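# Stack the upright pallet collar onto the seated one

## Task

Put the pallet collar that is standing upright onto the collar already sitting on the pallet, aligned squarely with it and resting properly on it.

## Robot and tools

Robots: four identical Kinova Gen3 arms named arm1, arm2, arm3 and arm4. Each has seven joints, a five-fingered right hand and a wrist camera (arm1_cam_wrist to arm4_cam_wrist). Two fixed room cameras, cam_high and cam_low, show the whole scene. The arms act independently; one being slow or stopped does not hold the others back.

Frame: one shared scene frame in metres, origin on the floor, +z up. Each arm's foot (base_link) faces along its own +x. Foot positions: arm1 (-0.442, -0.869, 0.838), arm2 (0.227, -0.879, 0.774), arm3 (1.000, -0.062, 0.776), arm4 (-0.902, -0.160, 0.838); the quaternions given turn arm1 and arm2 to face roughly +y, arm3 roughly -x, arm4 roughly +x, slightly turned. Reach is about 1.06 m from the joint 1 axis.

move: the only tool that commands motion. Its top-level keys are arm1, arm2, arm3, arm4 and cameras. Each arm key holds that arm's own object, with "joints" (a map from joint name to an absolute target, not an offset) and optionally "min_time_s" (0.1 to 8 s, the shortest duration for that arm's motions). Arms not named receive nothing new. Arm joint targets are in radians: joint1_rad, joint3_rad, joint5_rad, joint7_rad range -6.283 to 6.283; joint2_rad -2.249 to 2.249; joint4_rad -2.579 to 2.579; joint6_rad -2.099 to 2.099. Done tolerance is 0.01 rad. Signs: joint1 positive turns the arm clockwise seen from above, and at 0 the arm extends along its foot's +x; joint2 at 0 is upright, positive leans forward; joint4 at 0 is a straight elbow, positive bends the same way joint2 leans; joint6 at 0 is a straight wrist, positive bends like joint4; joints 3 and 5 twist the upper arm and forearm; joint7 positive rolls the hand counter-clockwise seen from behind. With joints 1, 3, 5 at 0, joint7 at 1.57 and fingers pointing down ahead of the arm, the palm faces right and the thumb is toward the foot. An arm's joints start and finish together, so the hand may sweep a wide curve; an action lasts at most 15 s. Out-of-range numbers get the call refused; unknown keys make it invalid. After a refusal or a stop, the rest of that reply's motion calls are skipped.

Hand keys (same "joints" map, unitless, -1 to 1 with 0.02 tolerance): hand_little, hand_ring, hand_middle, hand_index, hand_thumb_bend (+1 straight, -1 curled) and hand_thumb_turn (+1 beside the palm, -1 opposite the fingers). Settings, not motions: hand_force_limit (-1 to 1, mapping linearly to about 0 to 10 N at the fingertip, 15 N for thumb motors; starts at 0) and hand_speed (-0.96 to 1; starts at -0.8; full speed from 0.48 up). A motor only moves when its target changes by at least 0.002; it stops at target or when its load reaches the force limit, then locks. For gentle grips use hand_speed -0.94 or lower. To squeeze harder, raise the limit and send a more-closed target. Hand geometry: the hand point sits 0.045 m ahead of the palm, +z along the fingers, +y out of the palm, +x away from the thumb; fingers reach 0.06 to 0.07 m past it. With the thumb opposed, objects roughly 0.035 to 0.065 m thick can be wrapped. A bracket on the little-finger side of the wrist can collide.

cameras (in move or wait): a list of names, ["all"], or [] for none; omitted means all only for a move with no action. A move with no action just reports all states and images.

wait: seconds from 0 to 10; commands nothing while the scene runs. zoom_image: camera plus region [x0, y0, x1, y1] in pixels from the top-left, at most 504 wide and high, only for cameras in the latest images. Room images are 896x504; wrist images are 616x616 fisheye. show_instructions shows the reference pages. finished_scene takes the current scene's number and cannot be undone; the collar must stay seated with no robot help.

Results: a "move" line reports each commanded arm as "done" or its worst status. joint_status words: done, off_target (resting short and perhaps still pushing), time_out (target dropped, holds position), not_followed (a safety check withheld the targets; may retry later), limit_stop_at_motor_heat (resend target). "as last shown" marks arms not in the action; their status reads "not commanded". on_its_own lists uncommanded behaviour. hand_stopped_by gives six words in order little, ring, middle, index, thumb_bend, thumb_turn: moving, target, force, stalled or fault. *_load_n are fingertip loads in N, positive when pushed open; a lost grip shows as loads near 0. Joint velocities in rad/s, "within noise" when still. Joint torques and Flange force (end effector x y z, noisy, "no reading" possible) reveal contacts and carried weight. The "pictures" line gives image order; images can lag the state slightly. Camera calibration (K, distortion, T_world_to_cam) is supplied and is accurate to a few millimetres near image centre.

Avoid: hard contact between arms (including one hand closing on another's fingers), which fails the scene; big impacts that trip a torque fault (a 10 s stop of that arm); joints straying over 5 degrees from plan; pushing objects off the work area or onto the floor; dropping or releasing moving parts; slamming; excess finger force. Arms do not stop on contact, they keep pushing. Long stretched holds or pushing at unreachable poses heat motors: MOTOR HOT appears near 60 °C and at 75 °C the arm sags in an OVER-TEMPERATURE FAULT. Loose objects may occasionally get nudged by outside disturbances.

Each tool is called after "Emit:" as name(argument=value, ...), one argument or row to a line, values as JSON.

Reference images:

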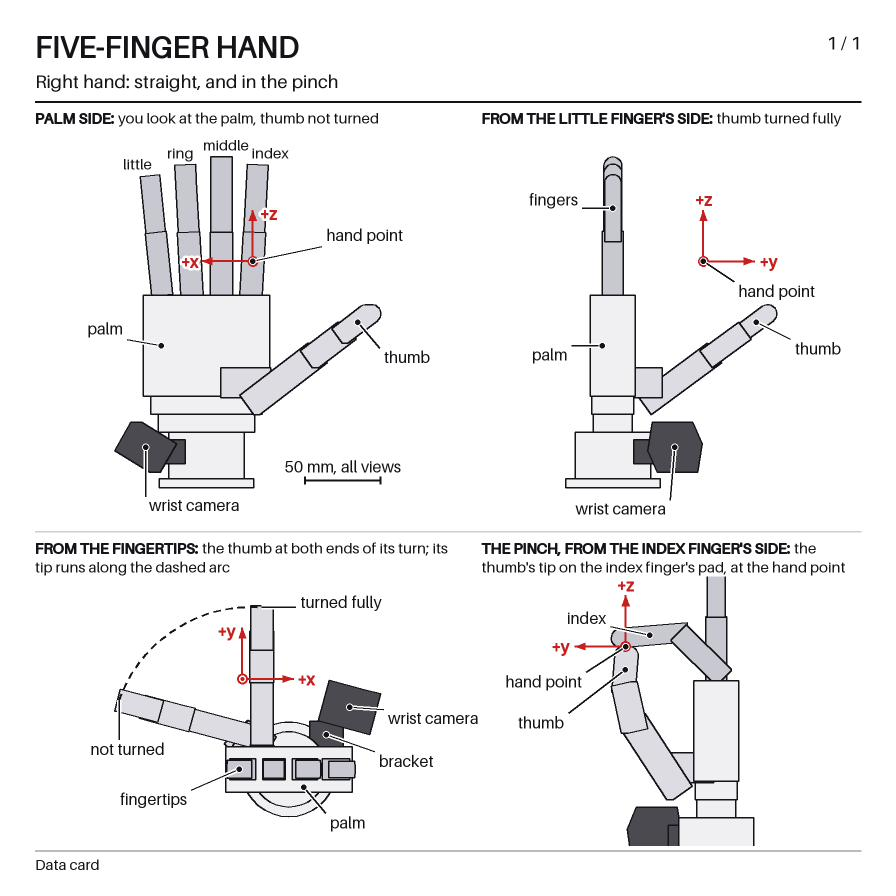

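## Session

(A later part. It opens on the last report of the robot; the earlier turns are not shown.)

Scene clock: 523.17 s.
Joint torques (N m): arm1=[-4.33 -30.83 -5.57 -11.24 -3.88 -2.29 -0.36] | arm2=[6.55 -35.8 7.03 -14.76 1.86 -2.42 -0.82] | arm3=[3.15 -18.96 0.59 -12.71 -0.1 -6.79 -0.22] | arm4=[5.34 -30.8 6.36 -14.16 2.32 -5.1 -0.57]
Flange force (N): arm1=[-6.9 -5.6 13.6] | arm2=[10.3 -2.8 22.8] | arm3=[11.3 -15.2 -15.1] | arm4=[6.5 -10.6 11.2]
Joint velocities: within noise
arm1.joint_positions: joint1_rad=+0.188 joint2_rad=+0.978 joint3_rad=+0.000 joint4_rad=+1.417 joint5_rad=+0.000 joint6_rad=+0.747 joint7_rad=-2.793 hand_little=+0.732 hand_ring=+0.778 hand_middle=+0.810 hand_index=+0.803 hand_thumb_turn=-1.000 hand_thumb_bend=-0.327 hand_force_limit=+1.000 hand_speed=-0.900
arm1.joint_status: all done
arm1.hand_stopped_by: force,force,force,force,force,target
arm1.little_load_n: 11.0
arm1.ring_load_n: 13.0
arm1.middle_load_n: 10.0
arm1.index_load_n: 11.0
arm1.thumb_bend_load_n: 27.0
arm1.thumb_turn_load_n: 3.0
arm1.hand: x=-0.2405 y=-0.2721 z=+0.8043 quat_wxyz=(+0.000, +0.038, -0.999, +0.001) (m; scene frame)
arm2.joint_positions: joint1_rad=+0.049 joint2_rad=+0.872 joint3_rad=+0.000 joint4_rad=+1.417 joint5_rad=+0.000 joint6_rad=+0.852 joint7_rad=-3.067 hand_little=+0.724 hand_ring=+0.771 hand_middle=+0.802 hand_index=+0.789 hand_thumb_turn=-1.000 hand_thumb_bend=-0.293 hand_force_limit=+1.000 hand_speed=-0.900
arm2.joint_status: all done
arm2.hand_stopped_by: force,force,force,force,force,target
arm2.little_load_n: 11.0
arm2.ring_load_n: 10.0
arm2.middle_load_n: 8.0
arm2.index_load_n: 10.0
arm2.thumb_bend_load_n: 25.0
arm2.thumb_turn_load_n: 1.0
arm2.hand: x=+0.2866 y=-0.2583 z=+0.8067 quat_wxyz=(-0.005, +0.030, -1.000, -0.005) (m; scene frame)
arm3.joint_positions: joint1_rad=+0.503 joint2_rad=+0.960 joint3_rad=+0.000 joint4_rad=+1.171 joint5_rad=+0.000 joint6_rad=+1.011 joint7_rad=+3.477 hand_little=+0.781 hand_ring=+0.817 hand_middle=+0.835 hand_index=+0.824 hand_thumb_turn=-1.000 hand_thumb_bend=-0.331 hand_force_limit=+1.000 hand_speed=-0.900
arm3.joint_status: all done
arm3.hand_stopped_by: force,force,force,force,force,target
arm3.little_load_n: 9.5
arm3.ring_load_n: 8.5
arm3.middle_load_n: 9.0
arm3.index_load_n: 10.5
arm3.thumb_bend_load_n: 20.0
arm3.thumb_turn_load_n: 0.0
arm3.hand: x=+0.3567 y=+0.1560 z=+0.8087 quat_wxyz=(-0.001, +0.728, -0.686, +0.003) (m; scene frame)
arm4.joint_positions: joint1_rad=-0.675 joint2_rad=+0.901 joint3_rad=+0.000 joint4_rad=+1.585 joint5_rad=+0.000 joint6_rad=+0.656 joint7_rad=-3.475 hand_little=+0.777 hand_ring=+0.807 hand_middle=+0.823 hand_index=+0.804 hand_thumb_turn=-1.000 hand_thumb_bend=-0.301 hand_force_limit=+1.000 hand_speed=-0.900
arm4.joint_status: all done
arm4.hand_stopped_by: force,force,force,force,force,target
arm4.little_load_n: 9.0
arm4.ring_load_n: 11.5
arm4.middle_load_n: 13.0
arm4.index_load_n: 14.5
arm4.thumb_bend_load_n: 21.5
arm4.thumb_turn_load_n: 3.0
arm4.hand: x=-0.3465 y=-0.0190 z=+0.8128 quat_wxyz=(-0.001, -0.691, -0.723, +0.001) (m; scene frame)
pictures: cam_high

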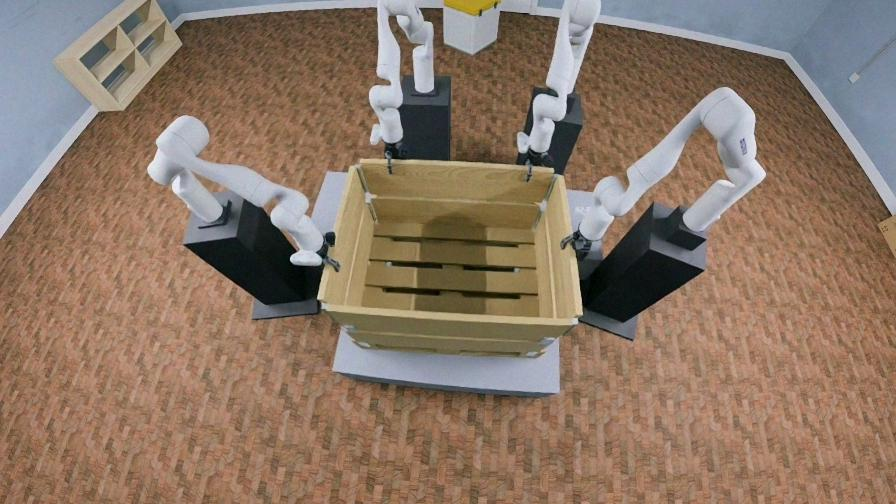

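Emit:
zoom_image(
  camera="cam_high",
  region=[365, 185, 435, 215],
)

Emit:
zoom_image(
  camera="cam_high",
  region=[480, 190, 550, 220],
)

Emit:
zoom_image(
  camera="cam_high",
  region=[340, 200, 380, 320],
)

Emit:
zoom_image(
  camera="cam_high",
  region=[530, 200, 570, 320],
)

Scaled by 7.200 from the camera's 896x504 image, which has a finer 1280x720 frame.

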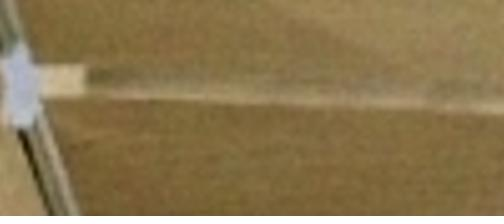

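Scaled by 7.200 from the camera's 896x504 image, which has a finer 1280x720 frame.

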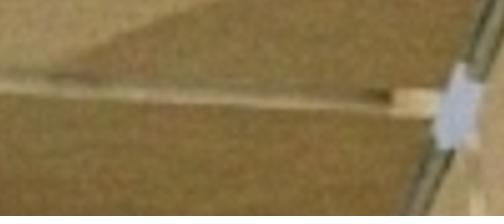

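Scaled by 4.200 from the camera's 896x504 image, which has a finer 1280x720 frame.

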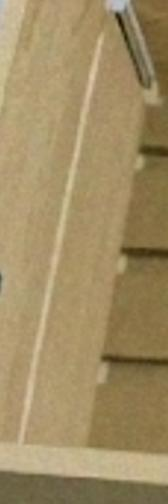

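Scaled by 4.200 from the camera's 896x504 image, which has a finer 1280x720 frame.

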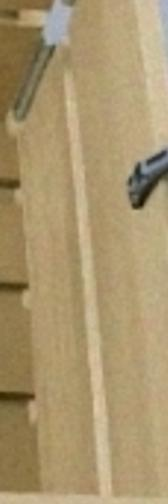

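Emit:
zoom_image(
  camera="cam_high",
  region=[365, 190, 400, 210],
)

Emit:
zoom_image(
  camera="cam_high",
  region=[400, 190, 435, 210],
)

Emit:
zoom_image(
  camera="cam_high",
  region=[480, 192, 515, 212],
)

Emit:
zoom_image(
  camera="cam_high",
  region=[515, 192, 550, 212],
)

Scaled by 14.400 from the camera's 896x504 image, which has a finer 1280x720 frame.

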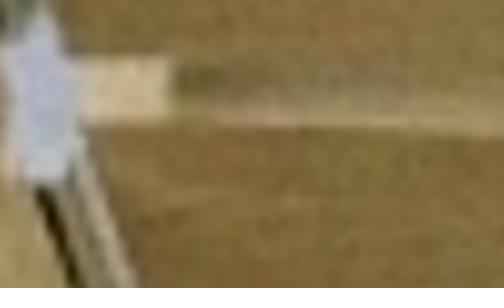

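Scaled by 14.400 from the camera's 896x504 image, which has a finer 1280x720 frame.

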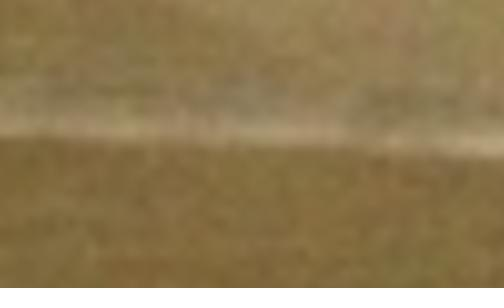

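Scaled by 14.400 from the camera's 896x504 image, which has a finer 1280x720 frame.

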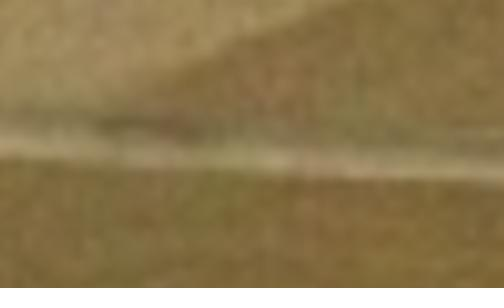

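Scaled by 14.400 from the camera's 896x504 image, which has a finer 1280x720 frame.

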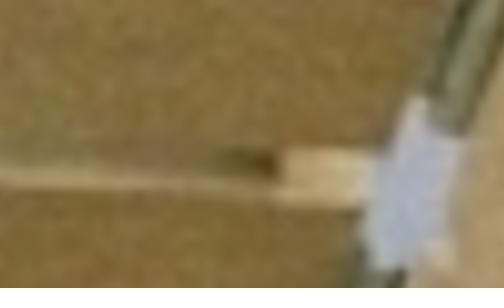

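Emit:
move(
  arm1={"joints":{"joint1_rad":0.1914,"joint2_rad":0.9665,"joint4_rad":1.4141,"joint6_rad":0.7610,"joint7_rad":-2.7843},"min_time_s":2},
  arm2={"joints":{"joint1_rad":0.0532,"joint2_rad":0.8661,"joint4_rad":1.4027,"joint6_rad":0.8728,"joint7_rad":-3.0591},"min_time_s":2},
  arm3={"joints":{"joint1_rad":0.5083,"joint2_rad":0.9525,"joint4_rad":1.1621,"joint6_rad":1.0270,"joint7_rad":3.4865},"min_time_s":2},
  arm4={"joints":{"joint1_rad":-0.6733,"joint2_rad":0.8880,"joint4_rad":1.5827,"joint6_rad":0.6708,"joint7_rad":-3.4694},"min_time_s":2},
  cameras=["cam_low","cam_high"],
)

Emit:
zoom_image(
  camera="cam_high",
  region=[340, 320, 375, 340],
)

Emit:
zoom_image(
  camera="cam_high",
  region=[525, 330, 560, 350],
)

Emit:
zoom_image(
  camera="cam_high",
  region=[365, 190, 400, 210],
)

Emit:
zoom_image(
  camera="cam_high",
  region=[515, 192, 550, 212],
)

Emit:
zoom_image(
  camera="cam_high",
  region=[340, 200, 380, 320],
)

Emit:
zoom_image(
  camera="cam_high",
  region=[530, 200, 570, 320],
)

Scene clock: 535.07 s.
Joint torques (N m): arm1=[-3.89 -28.24 -5.27 -11.05 -3.86 -2.98 -0.4] | arm2=[6.05 -34.76 6.47 -14.86 1.67 -2.86 -0.78] | arm3=[1.88 -36.31 -0.09 -15.72 -0.33 -2.8 -0.08] | arm4=[4.54 -31.56 5.21 -10.48 1.9 -2.37 -0.53]
Flange force (N): arm1=[-5.7 -6.4 7.9] | arm2=[9.5 -3.3 20.1] | arm3=[5.1 -4.4 18.3] | arm4=[7.8 -0.9 17.8]
move: arm1 done; arm2 done; arm3 done; arm4 done
Joint velocities: within noise
arm1.joint_positions: joint1_rad=+0.191 joint2_rad=+0.966 joint3_rad=+0.000 joint4_rad=+1.414 joint5_rad=+0.000 joint6_rad=+0.761 joint7_rad=-2.784 hand_little=+0.732 hand_ring=+0.778 hand_middle=+0.810 hand_index=+0.803 hand_thumb_turn=-1.000 hand_thumb_bend=-0.327 hand_force_limit=+1.000 hand_speed=-0.900
arm1.joint_status: all done
arm1.hand_stopped_by: force,force,force,force,force,target
arm1.little_load_n: 11.0
arm1.ring_load_n: 13.5
arm1.middle_load_n: 10.5
arm1.index_load_n: 11.5
arm1.thumb_bend_load_n: 27.5
arm1.thumb_turn_load_n: 3.5
arm1.hand: x=-0.2386 y=-0.2720 z=+0.8114 quat_wxyz=(+0.000, +0.040, -0.999, +0.001) (m; scene frame)
arm2.joint_positions: joint1_rad=+0.053 joint2_rad=+0.866 joint3_rad=+0.000 joint4_rad=+1.403 joint5_rad=+0.000 joint6_rad=+0.873 joint7_rad=-3.059 hand_little=+0.724 hand_ring=+0.771 hand_middle=+0.802 hand_index=+0.789 hand_thumb_turn=-1.000 hand_thumb_bend=-0.293 hand_force_limit=+1.000 hand_speed=-0.900
arm2.joint_status: all done
arm2.hand_stopped_by: force,force,force,force,force,target
arm2.little_load_n: 11.0
arm2.ring_load_n: 10.5
arm2.middle_load_n: 9.0
arm2.index_load_n: 10.0
arm2.thumb_bend_load_n: 25.0
arm2.thumb_turn_load_n: 1.5
arm2.hand: x=+0.2884 y=-0.2560 z=+0.8137 quat_wxyz=(-0.005, +0.032, -0.999, -0.005) (m; scene frame)
arm3.joint_positions: joint1_rad=+0.508 joint2_rad=+0.952 joint3_rad=+0.000 joint4_rad=+1.162 joint5_rad=+0.000 joint6_rad=+1.027 joint7_rad=+3.487 hand_little=+0.781 hand_ring=+0.817 hand_middle=+0.835 hand_index=+0.824 hand_thumb_turn=-1.000 hand_thumb_bend=-0.331 hand_force_limit=+1.000 hand_speed=-0.900
arm3.joint_status: all done
arm3.hand_stopped_by: force,force,force,force,force,target
arm3.little_load_n: 8.0
arm3.ring_load_n: 6.5
arm3.middle_load_n: 7.0
arm3.index_load_n: 8.5
arm3.thumb_bend_load_n: 19.0
arm3.thumb_turn_load_n: 2.0
arm3.hand: x=+0.3566 y=+0.1588 z=+0.8157 quat_wxyz=(-0.001, +0.729, -0.684, +0.003) (m; scene frame)
arm4.joint_positions: joint1_rad=-0.673 joint2_rad=+0.888 joint3_rad=+0.000 joint4_rad=+1.583 joint5_rad=+0.000 joint6_rad=+0.671 joint7_rad=-3.469 hand_little=+0.777 hand_ring=+0.807 hand_middle=+0.823 hand_index=+0.804 hand_thumb_turn=-1.000 hand_thumb_bend=-0.301 hand_force_limit=+1.000 hand_speed=-0.900
arm4.joint_status: all done
arm4.hand_stopped_by: force,force,force,force,force,target
arm4.little_load_n: 6.5
arm4.ring_load_n: 9.5
arm4.middle_load_n: 11.0
arm4.index_load_n: 13.5
arm4.thumb_bend_load_n: 23.0
arm4.thumb_turn_load_n: 3.0
arm4.hand: x=-0.3458 y=-0.0194 z=+0.8198 quat_wxyz=(-0.001, -0.690, -0.724, +0.001) (m; scene frame)
pictures: cam_high, cam_low

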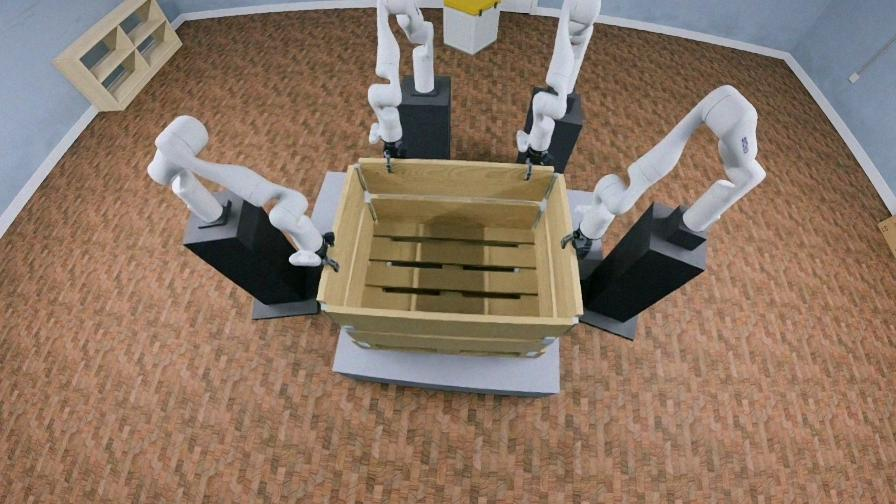

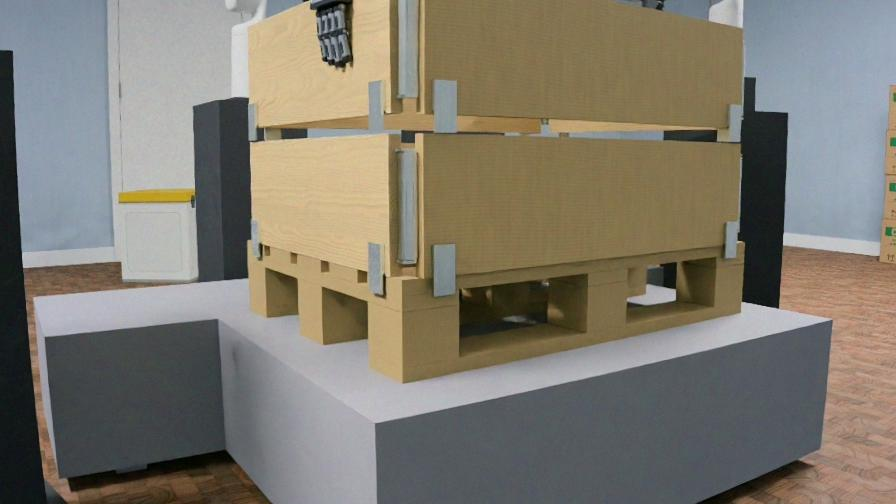

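Scaled by 14.400 from the camera's 896x504 image, which has a finer 1280x720 frame.

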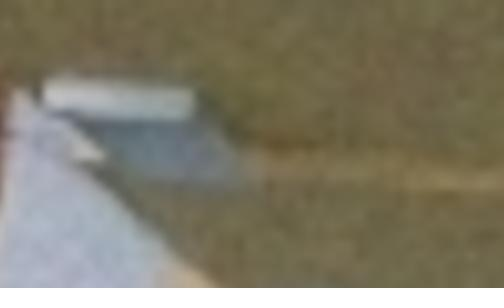

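Scaled by 14.400 from the camera's 896x504 image, which has a finer 1280x720 frame.

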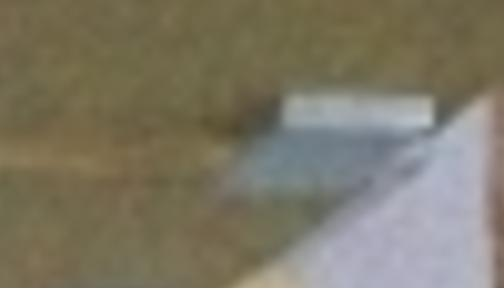

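Scaled by 14.400 from the camera's 896x504 image, which has a finer 1280x720 frame.

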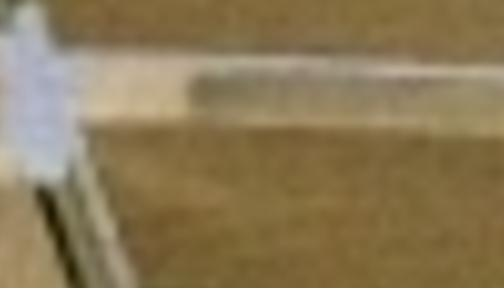

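Scaled by 14.400 from the camera's 896x504 image, which has a finer 1280x720 frame.

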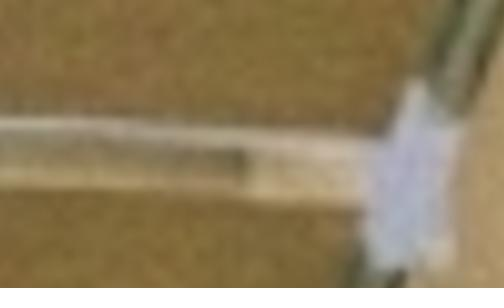

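Scaled by 4.200 from the camera's 896x504 image, which has a finer 1280x720 frame.

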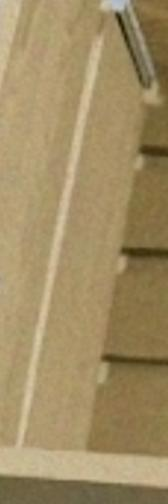

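Scaled by 4.200 from the camera's 896x504 image, which has a finer 1280x720 frame.

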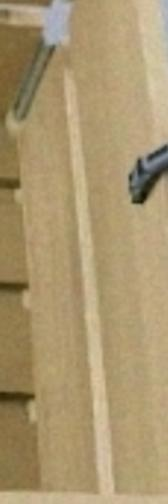

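Emit:
zoom_image(
  camera="cam_high",
  region=[345, 230, 380, 260],
)

Emit:
zoom_image(
  camera="cam_high",
  region=[535, 230, 570, 260],
)

Emit:
zoom_image(
  camera="cam_high",
  region=[335, 280, 370, 310],
)

Emit:
zoom_image(
  camera="cam_high",
  region=[540, 280, 575, 310],
)

Emit:
zoom_image(
  camera="cam_low",
  region=[360, 90, 460, 150],
)

Emit:
zoom_image(
  camera="cam_low",
  region=[700, 100, 760, 160],
)

Emit:
zoom_image(
  camera="cam_low",
  region=[230, 100, 290, 160],
)

Scaled by 14.400 from the camera's 896x504 image, which has a finer 1280x720 frame.

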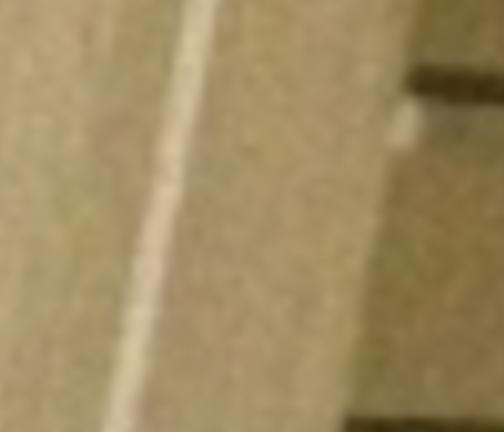

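Scaled by 14.400 from the camera's 896x504 image, which has a finer 1280x720 frame.

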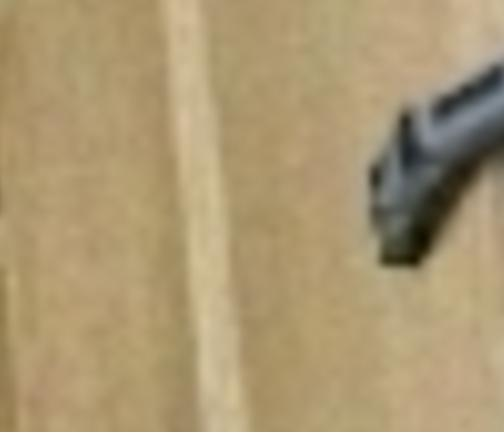

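Scaled by 14.400 from the camera's 896x504 image, which has a finer 1280x720 frame.

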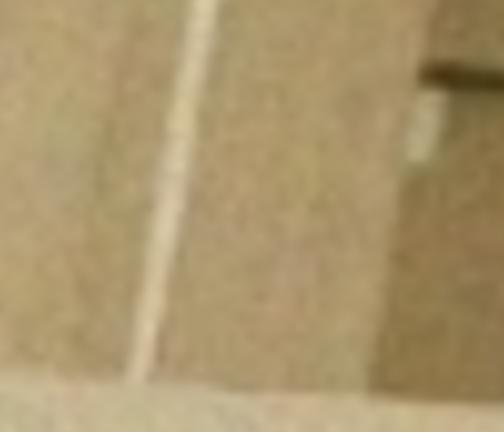

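Scaled by 14.400 from the camera's 896x504 image, which has a finer 1280x720 frame.

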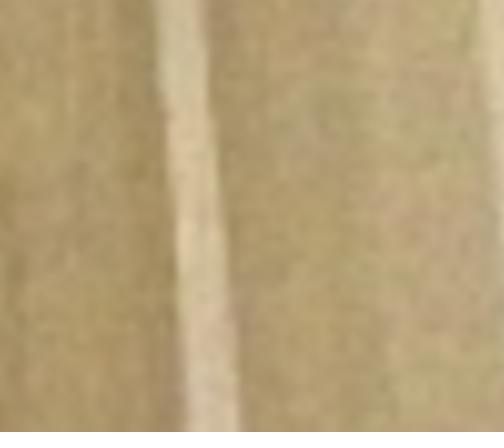

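Scaled by 5.040 from the camera's 896x504 image, which has a finer 1280x720 frame.

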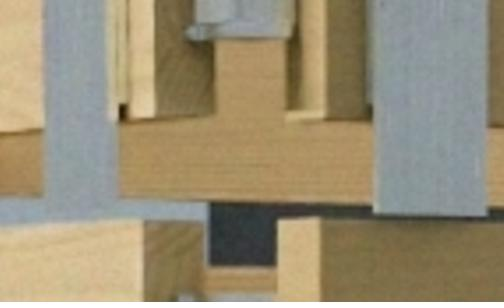

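Scaled by 8.400 from the camera's 896x504 image, which has a finer 1280x720 frame.

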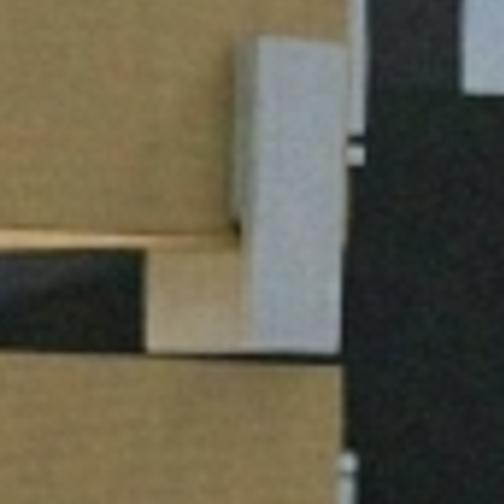

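Scaled by 8.400 from the camera's 896x504 image, which has a finer 1280x720 frame.

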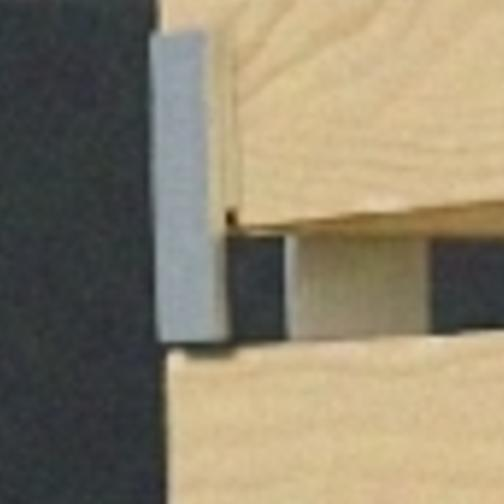

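Emit:
move(
  arm1={"joints":{"joint1_rad":0.1885,"joint2_rad":0.9682,"joint4_rad":1.4097,"joint6_rad":0.7637,"joint7_rad":-2.7872},"min_time_s":2},
  arm2={"joints":{"joint1_rad":0.0509,"joint2_rad":0.8687,"joint4_rad":1.3966,"joint6_rad":0.8763,"joint7_rad":-3.0614},"min_time_s":2},
  arm3={"joints":{"joint1_rad":0.5115,"joint2_rad":0.9500,"joint4_rad":1.1678,"joint6_rad":1.0238,"joint7_rad":3.4823},"min_time_s":2},
  arm4={"joints":{"joint1_rad":-0.6754,"joint2_rad":0.8900,"joint4_rad":1.5776,"joint6_rad":0.6740,"joint7_rad":-3.4787},"min_time_s":2},
  cameras=["cam_low","cam_high"],
)

Emit:
zoom_image(
  camera="cam_high",
  region=[340, 320, 375, 340],
)

Emit:
zoom_image(
  camera="cam_high",
  region=[525, 330, 560, 350],
)

Emit:
zoom_image(
  camera="cam_high",
  region=[365, 190, 400, 210],
)

Emit:
zoom_image(
  camera="cam_high",
  region=[515, 192, 550, 212],
)

Emit:
zoom_image(
  camera="cam_high",
  region=[345, 230, 380, 260],
)

Emit:
zoom_image(
  camera="cam_high",
  region=[535, 230, 570, 260],
)

Emit:
zoom_image(
  camera="cam_high",
  region=[335, 280, 370, 310],
)

Emit:
zoom_image(
  camera="cam_high",
  region=[540, 280, 575, 310],
)

Emit:
zoom_image(
  camera="cam_low",
  region=[360, 90, 460, 150],
)

Emit:
zoom_image(
  camera="cam_low",
  region=[700, 100, 760, 160],
)

Emit:
zoom_image(
  camera="cam_low",
  region=[230, 100, 290, 160],
)

Scene clock: 543.13 s.
Joint torques (N m): arm1=[-4.36 -28.47 -5.63 -12.19 -4.04 -3.77 -0.4] | arm2=[5.81 -35.11 6.32 -14.86 1.56 -2.72 -0.81] | arm3=[2.08 -35.88 0.11 -15.25 -0.31 -2.53 -0.02] | arm4=[5.74 -31.48 6.67 -9.88 2.37 -1.91 -0.57]
Flange force (N): arm1=[-5.6 -8.9 6.9] | arm2=[9.0 -3.1 20.8] | arm3=[5.3 -3.7 18.1] | arm4=[10.2 -0.6 18.3]
move: arm1 done; arm2 done; arm3 done; arm4 done
Joint velocities: within noise
arm1.joint_positions: joint1_rad=+0.189 joint2_rad=+0.968 joint3_rad=+0.000 joint4_rad=+1.410 joint5_rad=+0.000 joint6_rad=+0.764 joint7_rad=-2.787 hand_little=+0.732 hand_ring=+0.778 hand_middle=+0.810 hand_index=+0.803 hand_thumb_turn=-1.000 hand_thumb_bend=-0.327 hand_force_limit=+1.000 hand_speed=-0.900
arm1.joint_status: all done
arm1.hand_stopped_by: force,force,force,force,force,target
arm1.little_load_n: 11.5
arm1.ring_load_n: 14.0
arm1.middle_load_n: 11.0
arm1.index_load_n: 11.5
arm1.thumb_bend_load_n: 27.0
arm1.thumb_turn_load_n: 3.0
arm1.hand: x=-0.2399 y=-0.2705 z=+0.8113 quat_wxyz=(+0.000, +0.040, -0.999, +0.001) (m; scene frame)
arm2.joint_positions: joint1_rad=+0.051 joint2_rad=+0.869 joint3_rad=+0.000 joint4_rad=+1.397 joint5_rad=+0.000 joint6_rad=+0.876 joint7_rad=-3.061 hand_little=+0.724 hand_ring=+0.771 hand_middle=+0.802 hand_index=+0.789 hand_thumb_turn=-1.000 hand_thumb_bend=-0.293 hand_force_limit=+1.000 hand_speed=-0.900
arm2.joint_status: all done
arm2.hand_stopped_by: force,force,force,force,force,target
arm2.little_load_n: 11.0
arm2.ring_load_n: 10.5
arm2.middle_load_n: 8.5
arm2.index_load_n: 10.5
arm2.thumb_bend_load_n: 25.0
arm2.thumb_turn_load_n: 1.5
arm2.hand: x=+0.2871 y=-0.2545 z=+0.8137 quat_wxyz=(-0.005, +0.032, -0.999, -0.005) (m; scene frame)
arm3.joint_positions: joint1_rad=+0.511 joint2_rad=+0.950 joint3_rad=+0.000 joint4_rad=+1.168 joint5_rad=+0.000 joint6_rad=+1.024 joint7_rad=+3.482 hand_little=+0.781 hand_ring=+0.817 hand_middle=+0.835 hand_index=+0.824 hand_thumb_turn=-1.000 hand_thumb_bend=-0.331 hand_force_limit=+1.000 hand_speed=-0.900
arm3.joint_status: all done
arm3.hand_stopped_by: force,force,force,force,force,target
arm3.little_load_n: 7.5
arm3.ring_load_n: 6.5
arm3.middle_load_n: 7.0
arm3.index_load_n: 8.5
arm3.thumb_bend_load_n: 19.0
arm3.thumb_turn_load_n: 1.5
arm3.hand: x=+0.3585 y=+0.1608 z=+0.8156 quat_wxyz=(-0.001, +0.727, -0.687, +0.003) (m; scene frame)
arm4.joint_positions: joint1_rad=-0.675 joint2_rad=+0.890 joint3_rad=+0.000 joint4_rad=+1.578 joint5_rad=+0.000 joint6_rad=+0.674 joint7_rad=-3.479 hand_little=+0.777 hand_ring=+0.807 hand_middle=+0.823 hand_index=+0.804 hand_thumb_turn=-1.000 hand_thumb_bend=-0.301 hand_force_limit=+1.000 hand_speed=-0.900
arm4.joint_status: all done
arm4.hand_stopped_by: force,force,force,force,force,target
arm4.little_load_n: 6.5
arm4.ring_load_n: 9.0
arm4.middle_load_n: 11.0
arm4.index_load_n: 13.5
arm4.thumb_bend_load_n: 23.0
arm4.thumb_turn_load_n: 3.0
arm4.hand: x=-0.3452 y=-0.0183 z=+0.8197 quat_wxyz=(-0.001, -0.692, -0.722, +0.001) (m; scene frame)
pictures: cam_high, cam_low

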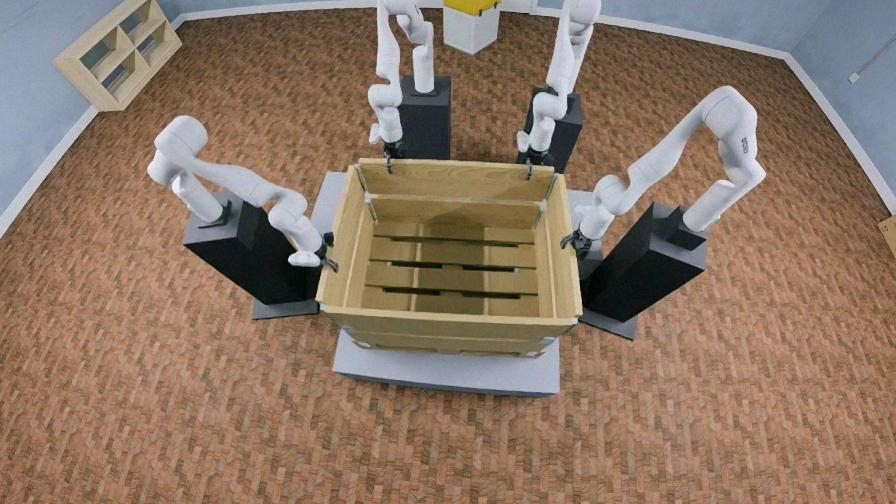

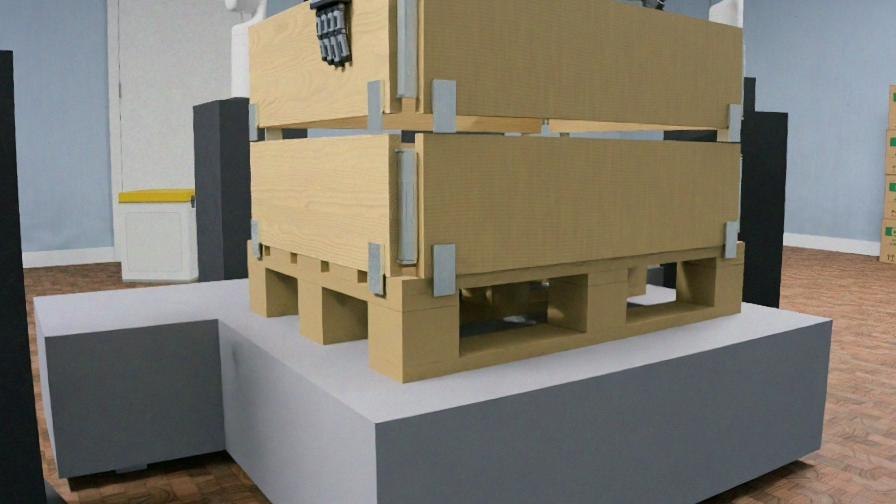

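Scaled by 14.400 from the camera's 896x504 image, which has a finer 1280x720 frame.

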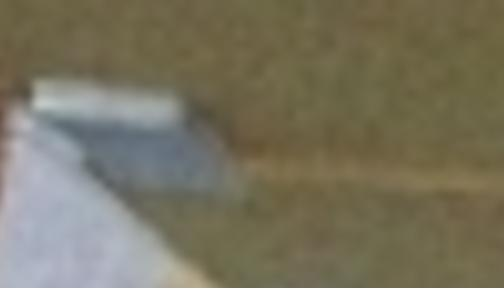

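Scaled by 14.400 from the camera's 896x504 image, which has a finer 1280x720 frame.

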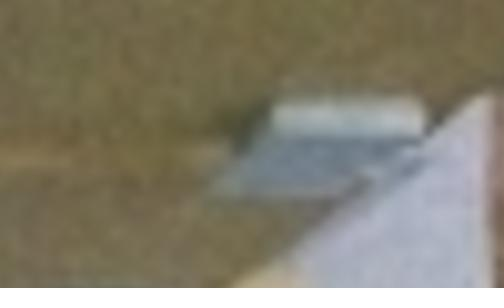

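Scaled by 14.400 from the camera's 896x504 image, which has a finer 1280x720 frame.

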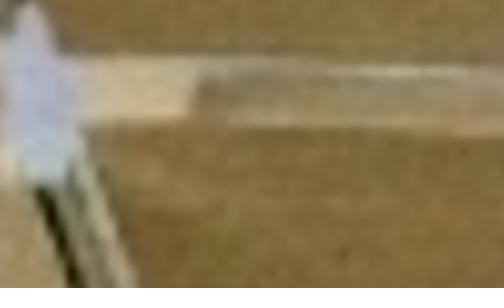

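Scaled by 14.400 from the camera's 896x504 image, which has a finer 1280x720 frame.

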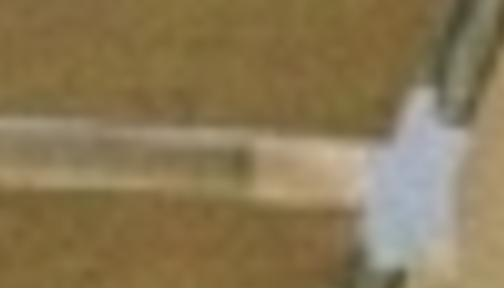

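Scaled by 14.400 from the camera's 896x504 image, which has a finer 1280x720 frame.

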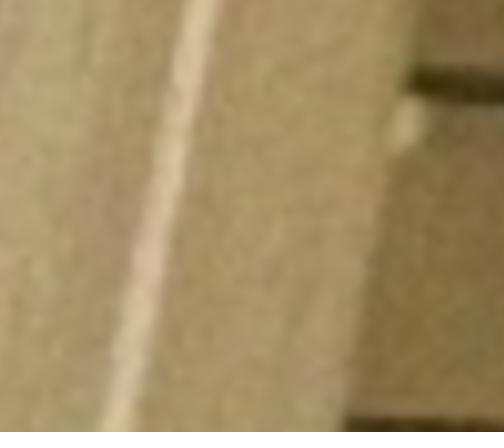

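Scaled by 14.400 from the camera's 896x504 image, which has a finer 1280x720 frame.

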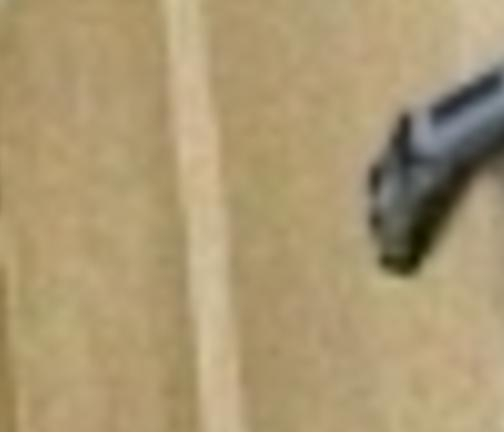

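Scaled by 14.400 from the camera's 896x504 image, which has a finer 1280x720 frame.

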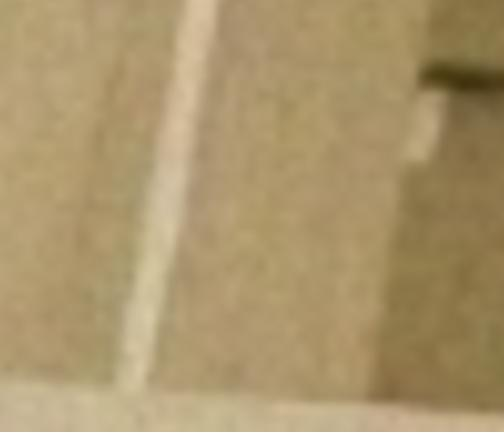

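Scaled by 14.400 from the camera's 896x504 image, which has a finer 1280x720 frame.

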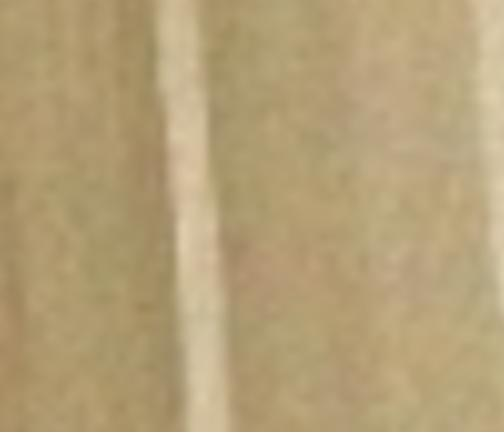

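Scaled by 5.040 from the camera's 896x504 image, which has a finer 1280x720 frame.

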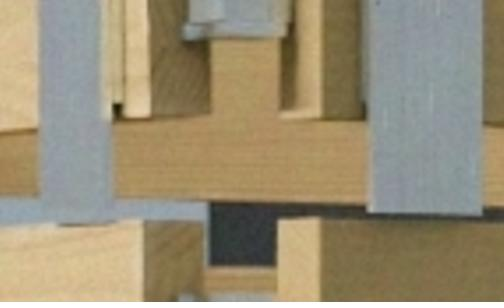

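Scaled by 8.400 from the camera's 896x504 image, which has a finer 1280x720 frame.

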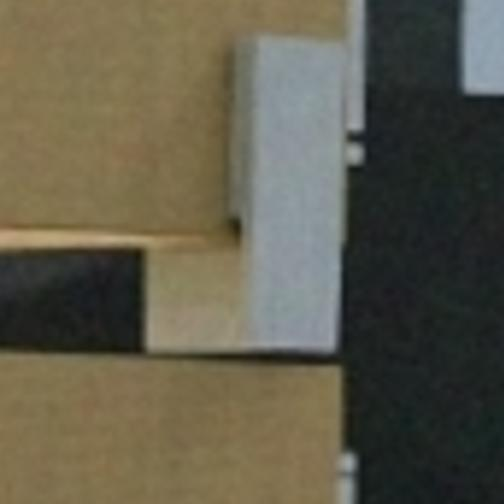

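Scaled by 8.400 from the camera's 896x504 image, which has a finer 1280x720 frame.

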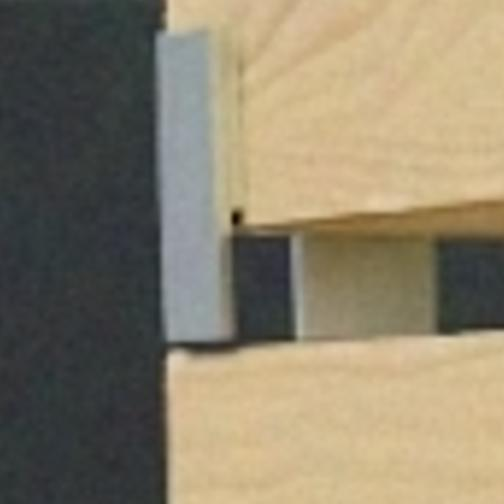

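Emit:
move(
  arm1={"joints":{"joint1_rad":0.1885,"joint2_rad":0.9822,"joint4_rad":1.4101,"joint6_rad":0.7493,"joint7_rad":-2.7872},"min_time_s":2.5},
  arm2={"joints":{"joint1_rad":0.0509,"joint2_rad":0.8812,"joint4_rad":1.4007,"joint6_rad":0.8597,"joint7_rad":-3.0614},"min_time_s":2.5},
  arm3={"joints":{"joint1_rad":0.5120,"joint2_rad":0.9586,"joint4_rad":1.1781,"joint6_rad":1.0049,"joint7_rad":3.4798},"min_time_s":2.5},
  arm4={"joints":{"joint1_rad":-0.6748,"joint2_rad":0.9060,"joint4_rad":1.5755,"joint6_rad":0.6600,"joint7_rad":-3.4812},"min_time_s":2.5},
  cameras=["cam_low","cam_high"],
)

Emit:
zoom_image(
  camera="cam_high",
  region=[340, 320, 375, 340],
)

Emit:
zoom_image(
  camera="cam_high",
  region=[525, 330, 560, 350],
)

Emit:
zoom_image(
  camera="cam_low",
  region=[360, 90, 460, 150],
)

Emit:
zoom_image(
  camera="cam_low",
  region=[700, 100, 760, 160],
)

Emit:
zoom_image(
  camera="cam_low",
  region=[230, 100, 290, 160],
)

Scene clock: 547.93 s.
Joint torques (N m): arm1=[-4.66 -28.61 -5.96 -11.9 -4.09 -3.62 -0.37] | arm2=[6.42 -35.17 6.85 -15.08 1.79 -3.03 -0.82] | arm3=[1.75 -35.88 -0.28 -14.85 -0.36 -2.31 -0.07] | arm4=[5.63 -31.34 6.56 -9.21 2.25 -1.67 -0.56]
Flange force (N): arm1=[-6.2 -8.6 7.2] | arm2=[10.1 -3.9 20.3] | arm3=[4.4 -3.2 18.3] | arm4=[10.3 0.5 18.3]
move: arm1 done; arm2 done; arm3 done; arm4 done
Joint velocities: within noise
arm1.joint_positions: joint1_rad=+0.189 joint2_rad=+0.982 joint3_rad=+0.000 joint4_rad=+1.410 joint5_rad=+0.000 joint6_rad=+0.749 joint7_rad=-2.787 hand_little=+0.732 hand_ring=+0.778 hand_middle=+0.810 hand_index=+0.803 hand_thumb_turn=-1.000 hand_thumb_bend=-0.327 hand_force_limit=+1.000 hand_speed=-0.900
arm1.joint_status: all done
arm1.hand_stopped_by: force,force,force,force,force,target
arm1.little_load_n: 11.5
arm1.ring_load_n: 14.0
arm1.middle_load_n: 11.0
arm1.index_load_n: 11.0
arm1.thumb_bend_load_n: 27.0
arm1.thumb_turn_load_n: 3.0
arm1.hand: x=-0.2399 y=-0.2705 z=+0.8034 quat_wxyz=(+0.000, +0.040, -0.999, +0.001) (m; scene frame)
arm2.joint_positions: joint1_rad=+0.051 joint2_rad=+0.881 joint3_rad=+0.000 joint4_rad=+1.401 joint5_rad=+0.000 joint6_rad=+0.860 joint7_rad=-3.061 hand_little=+0.724 hand_ring=+0.771 hand_middle=+0.802 hand_index=+0.789 hand_thumb_turn=-1.000 hand_thumb_bend=-0.293 hand_force_limit=+1.000 hand_speed=-0.900
arm2.joint_status: all done
arm2.hand_stopped_by: force,force,force,force,force,target
arm2.little_load_n: 11.5
arm2.ring_load_n: 10.5
arm2.middle_load_n: 9.0
arm2.index_load_n: 10.0
arm2.thumb_bend_load_n: 25.0
arm2.thumb_turn_load_n: 1.5
arm2.hand: x=+0.2872 y=-0.2544 z=+0.8057 quat_wxyz=(-0.005, +0.032, -0.999, -0.005) (m; scene frame)
arm3.joint_positions: joint1_rad=+0.512 joint2_rad=+0.959 joint3_rad=+0.000 joint4_rad=+1.178 joint5_rad=+0.000 joint6_rad=+1.005 joint7_rad=+3.480 hand_little=+0.781 hand_ring=+0.817 hand_middle=+0.835 hand_index=+0.824 hand_thumb_turn=-1.000 hand_thumb_bend=-0.331 hand_force_limit=+1.000 hand_speed=-0.900
arm3.joint_status: all done
arm3.hand_stopped_by: force,force,force,force,force,target
arm3.little_load_n: 7.5
arm3.ring_load_n: 6.5
arm3.middle_load_n: 6.5
arm3.index_load_n: 8.0
arm3.thumb_bend_load_n: 19.5
arm3.thumb_turn_load_n: 2.0
arm3.hand: x=+0.3597 y=+0.1609 z=+0.8077 quat_wxyz=(-0.001, +0.725, -0.688, +0.003) (m; scene frame)
arm4.joint_positions: joint1_rad=-0.675 joint2_rad=+0.906 joint3_rad=+0.000 joint4_rad=+1.575 joint5_rad=+0.000 joint6_rad=+0.660 joint7_rad=-3.481 hand_little=+0.777 hand_ring=+0.807 hand_middle=+0.823 hand_index=+0.804 hand_thumb_turn=-1.000 hand_thumb_bend=-0.301 hand_force_limit=+1.000 hand_speed=-0.900
arm4.joint_status: all done
arm4.hand_stopped_by: force,force,force,force,force,target
arm4.little_load_n: 6.5
arm4.ring_load_n: 9.0
arm4.middle_load_n: 11.0
arm4.index_load_n: 13.0
arm4.thumb_bend_load_n: 23.5
arm4.thumb_turn_load_n: 2.5
arm4.hand: x=-0.3444 y=-0.0185 z=+0.8118 quat_wxyz=(-0.001, -0.693, -0.721, +0.001) (m; scene frame)
pictures: cam_high, cam_low

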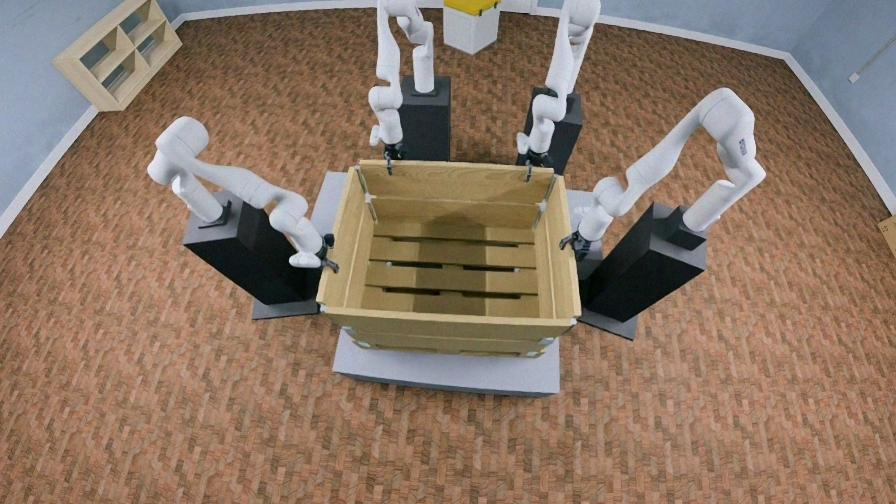

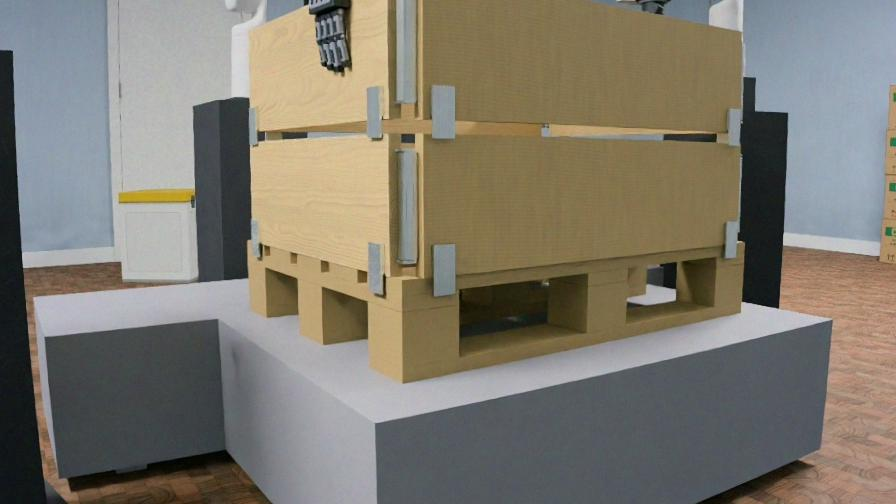

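Scaled by 14.400 from the camera's 896x504 image, which has a finer 1280x720 frame.

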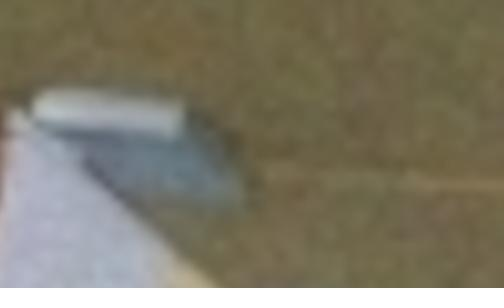

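Scaled by 14.400 from the camera's 896x504 image, which has a finer 1280x720 frame.

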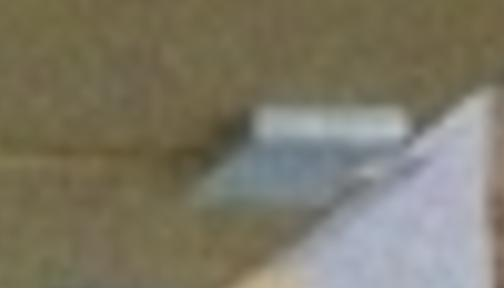

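Scaled by 5.040 from the camera's 896x504 image, which has a finer 1280x720 frame.

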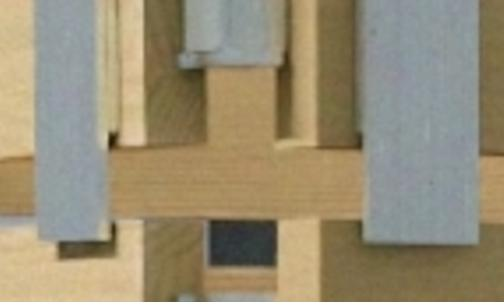

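Scaled by 8.400 from the camera's 896x504 image, which has a finer 1280x720 frame.

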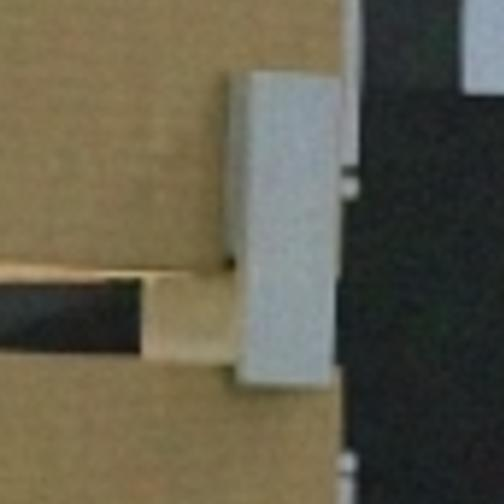

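Scaled by 8.400 from the camera's 896x504 image, which has a finer 1280x720 frame.

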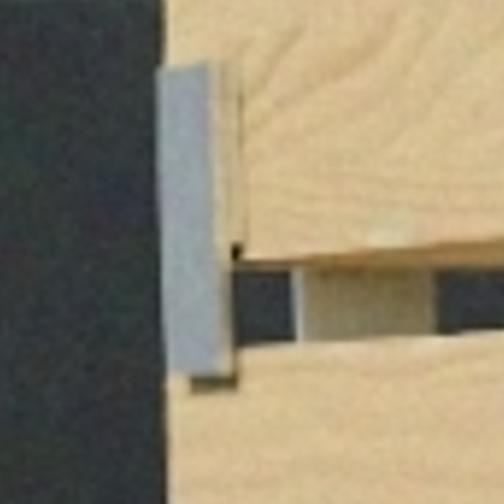

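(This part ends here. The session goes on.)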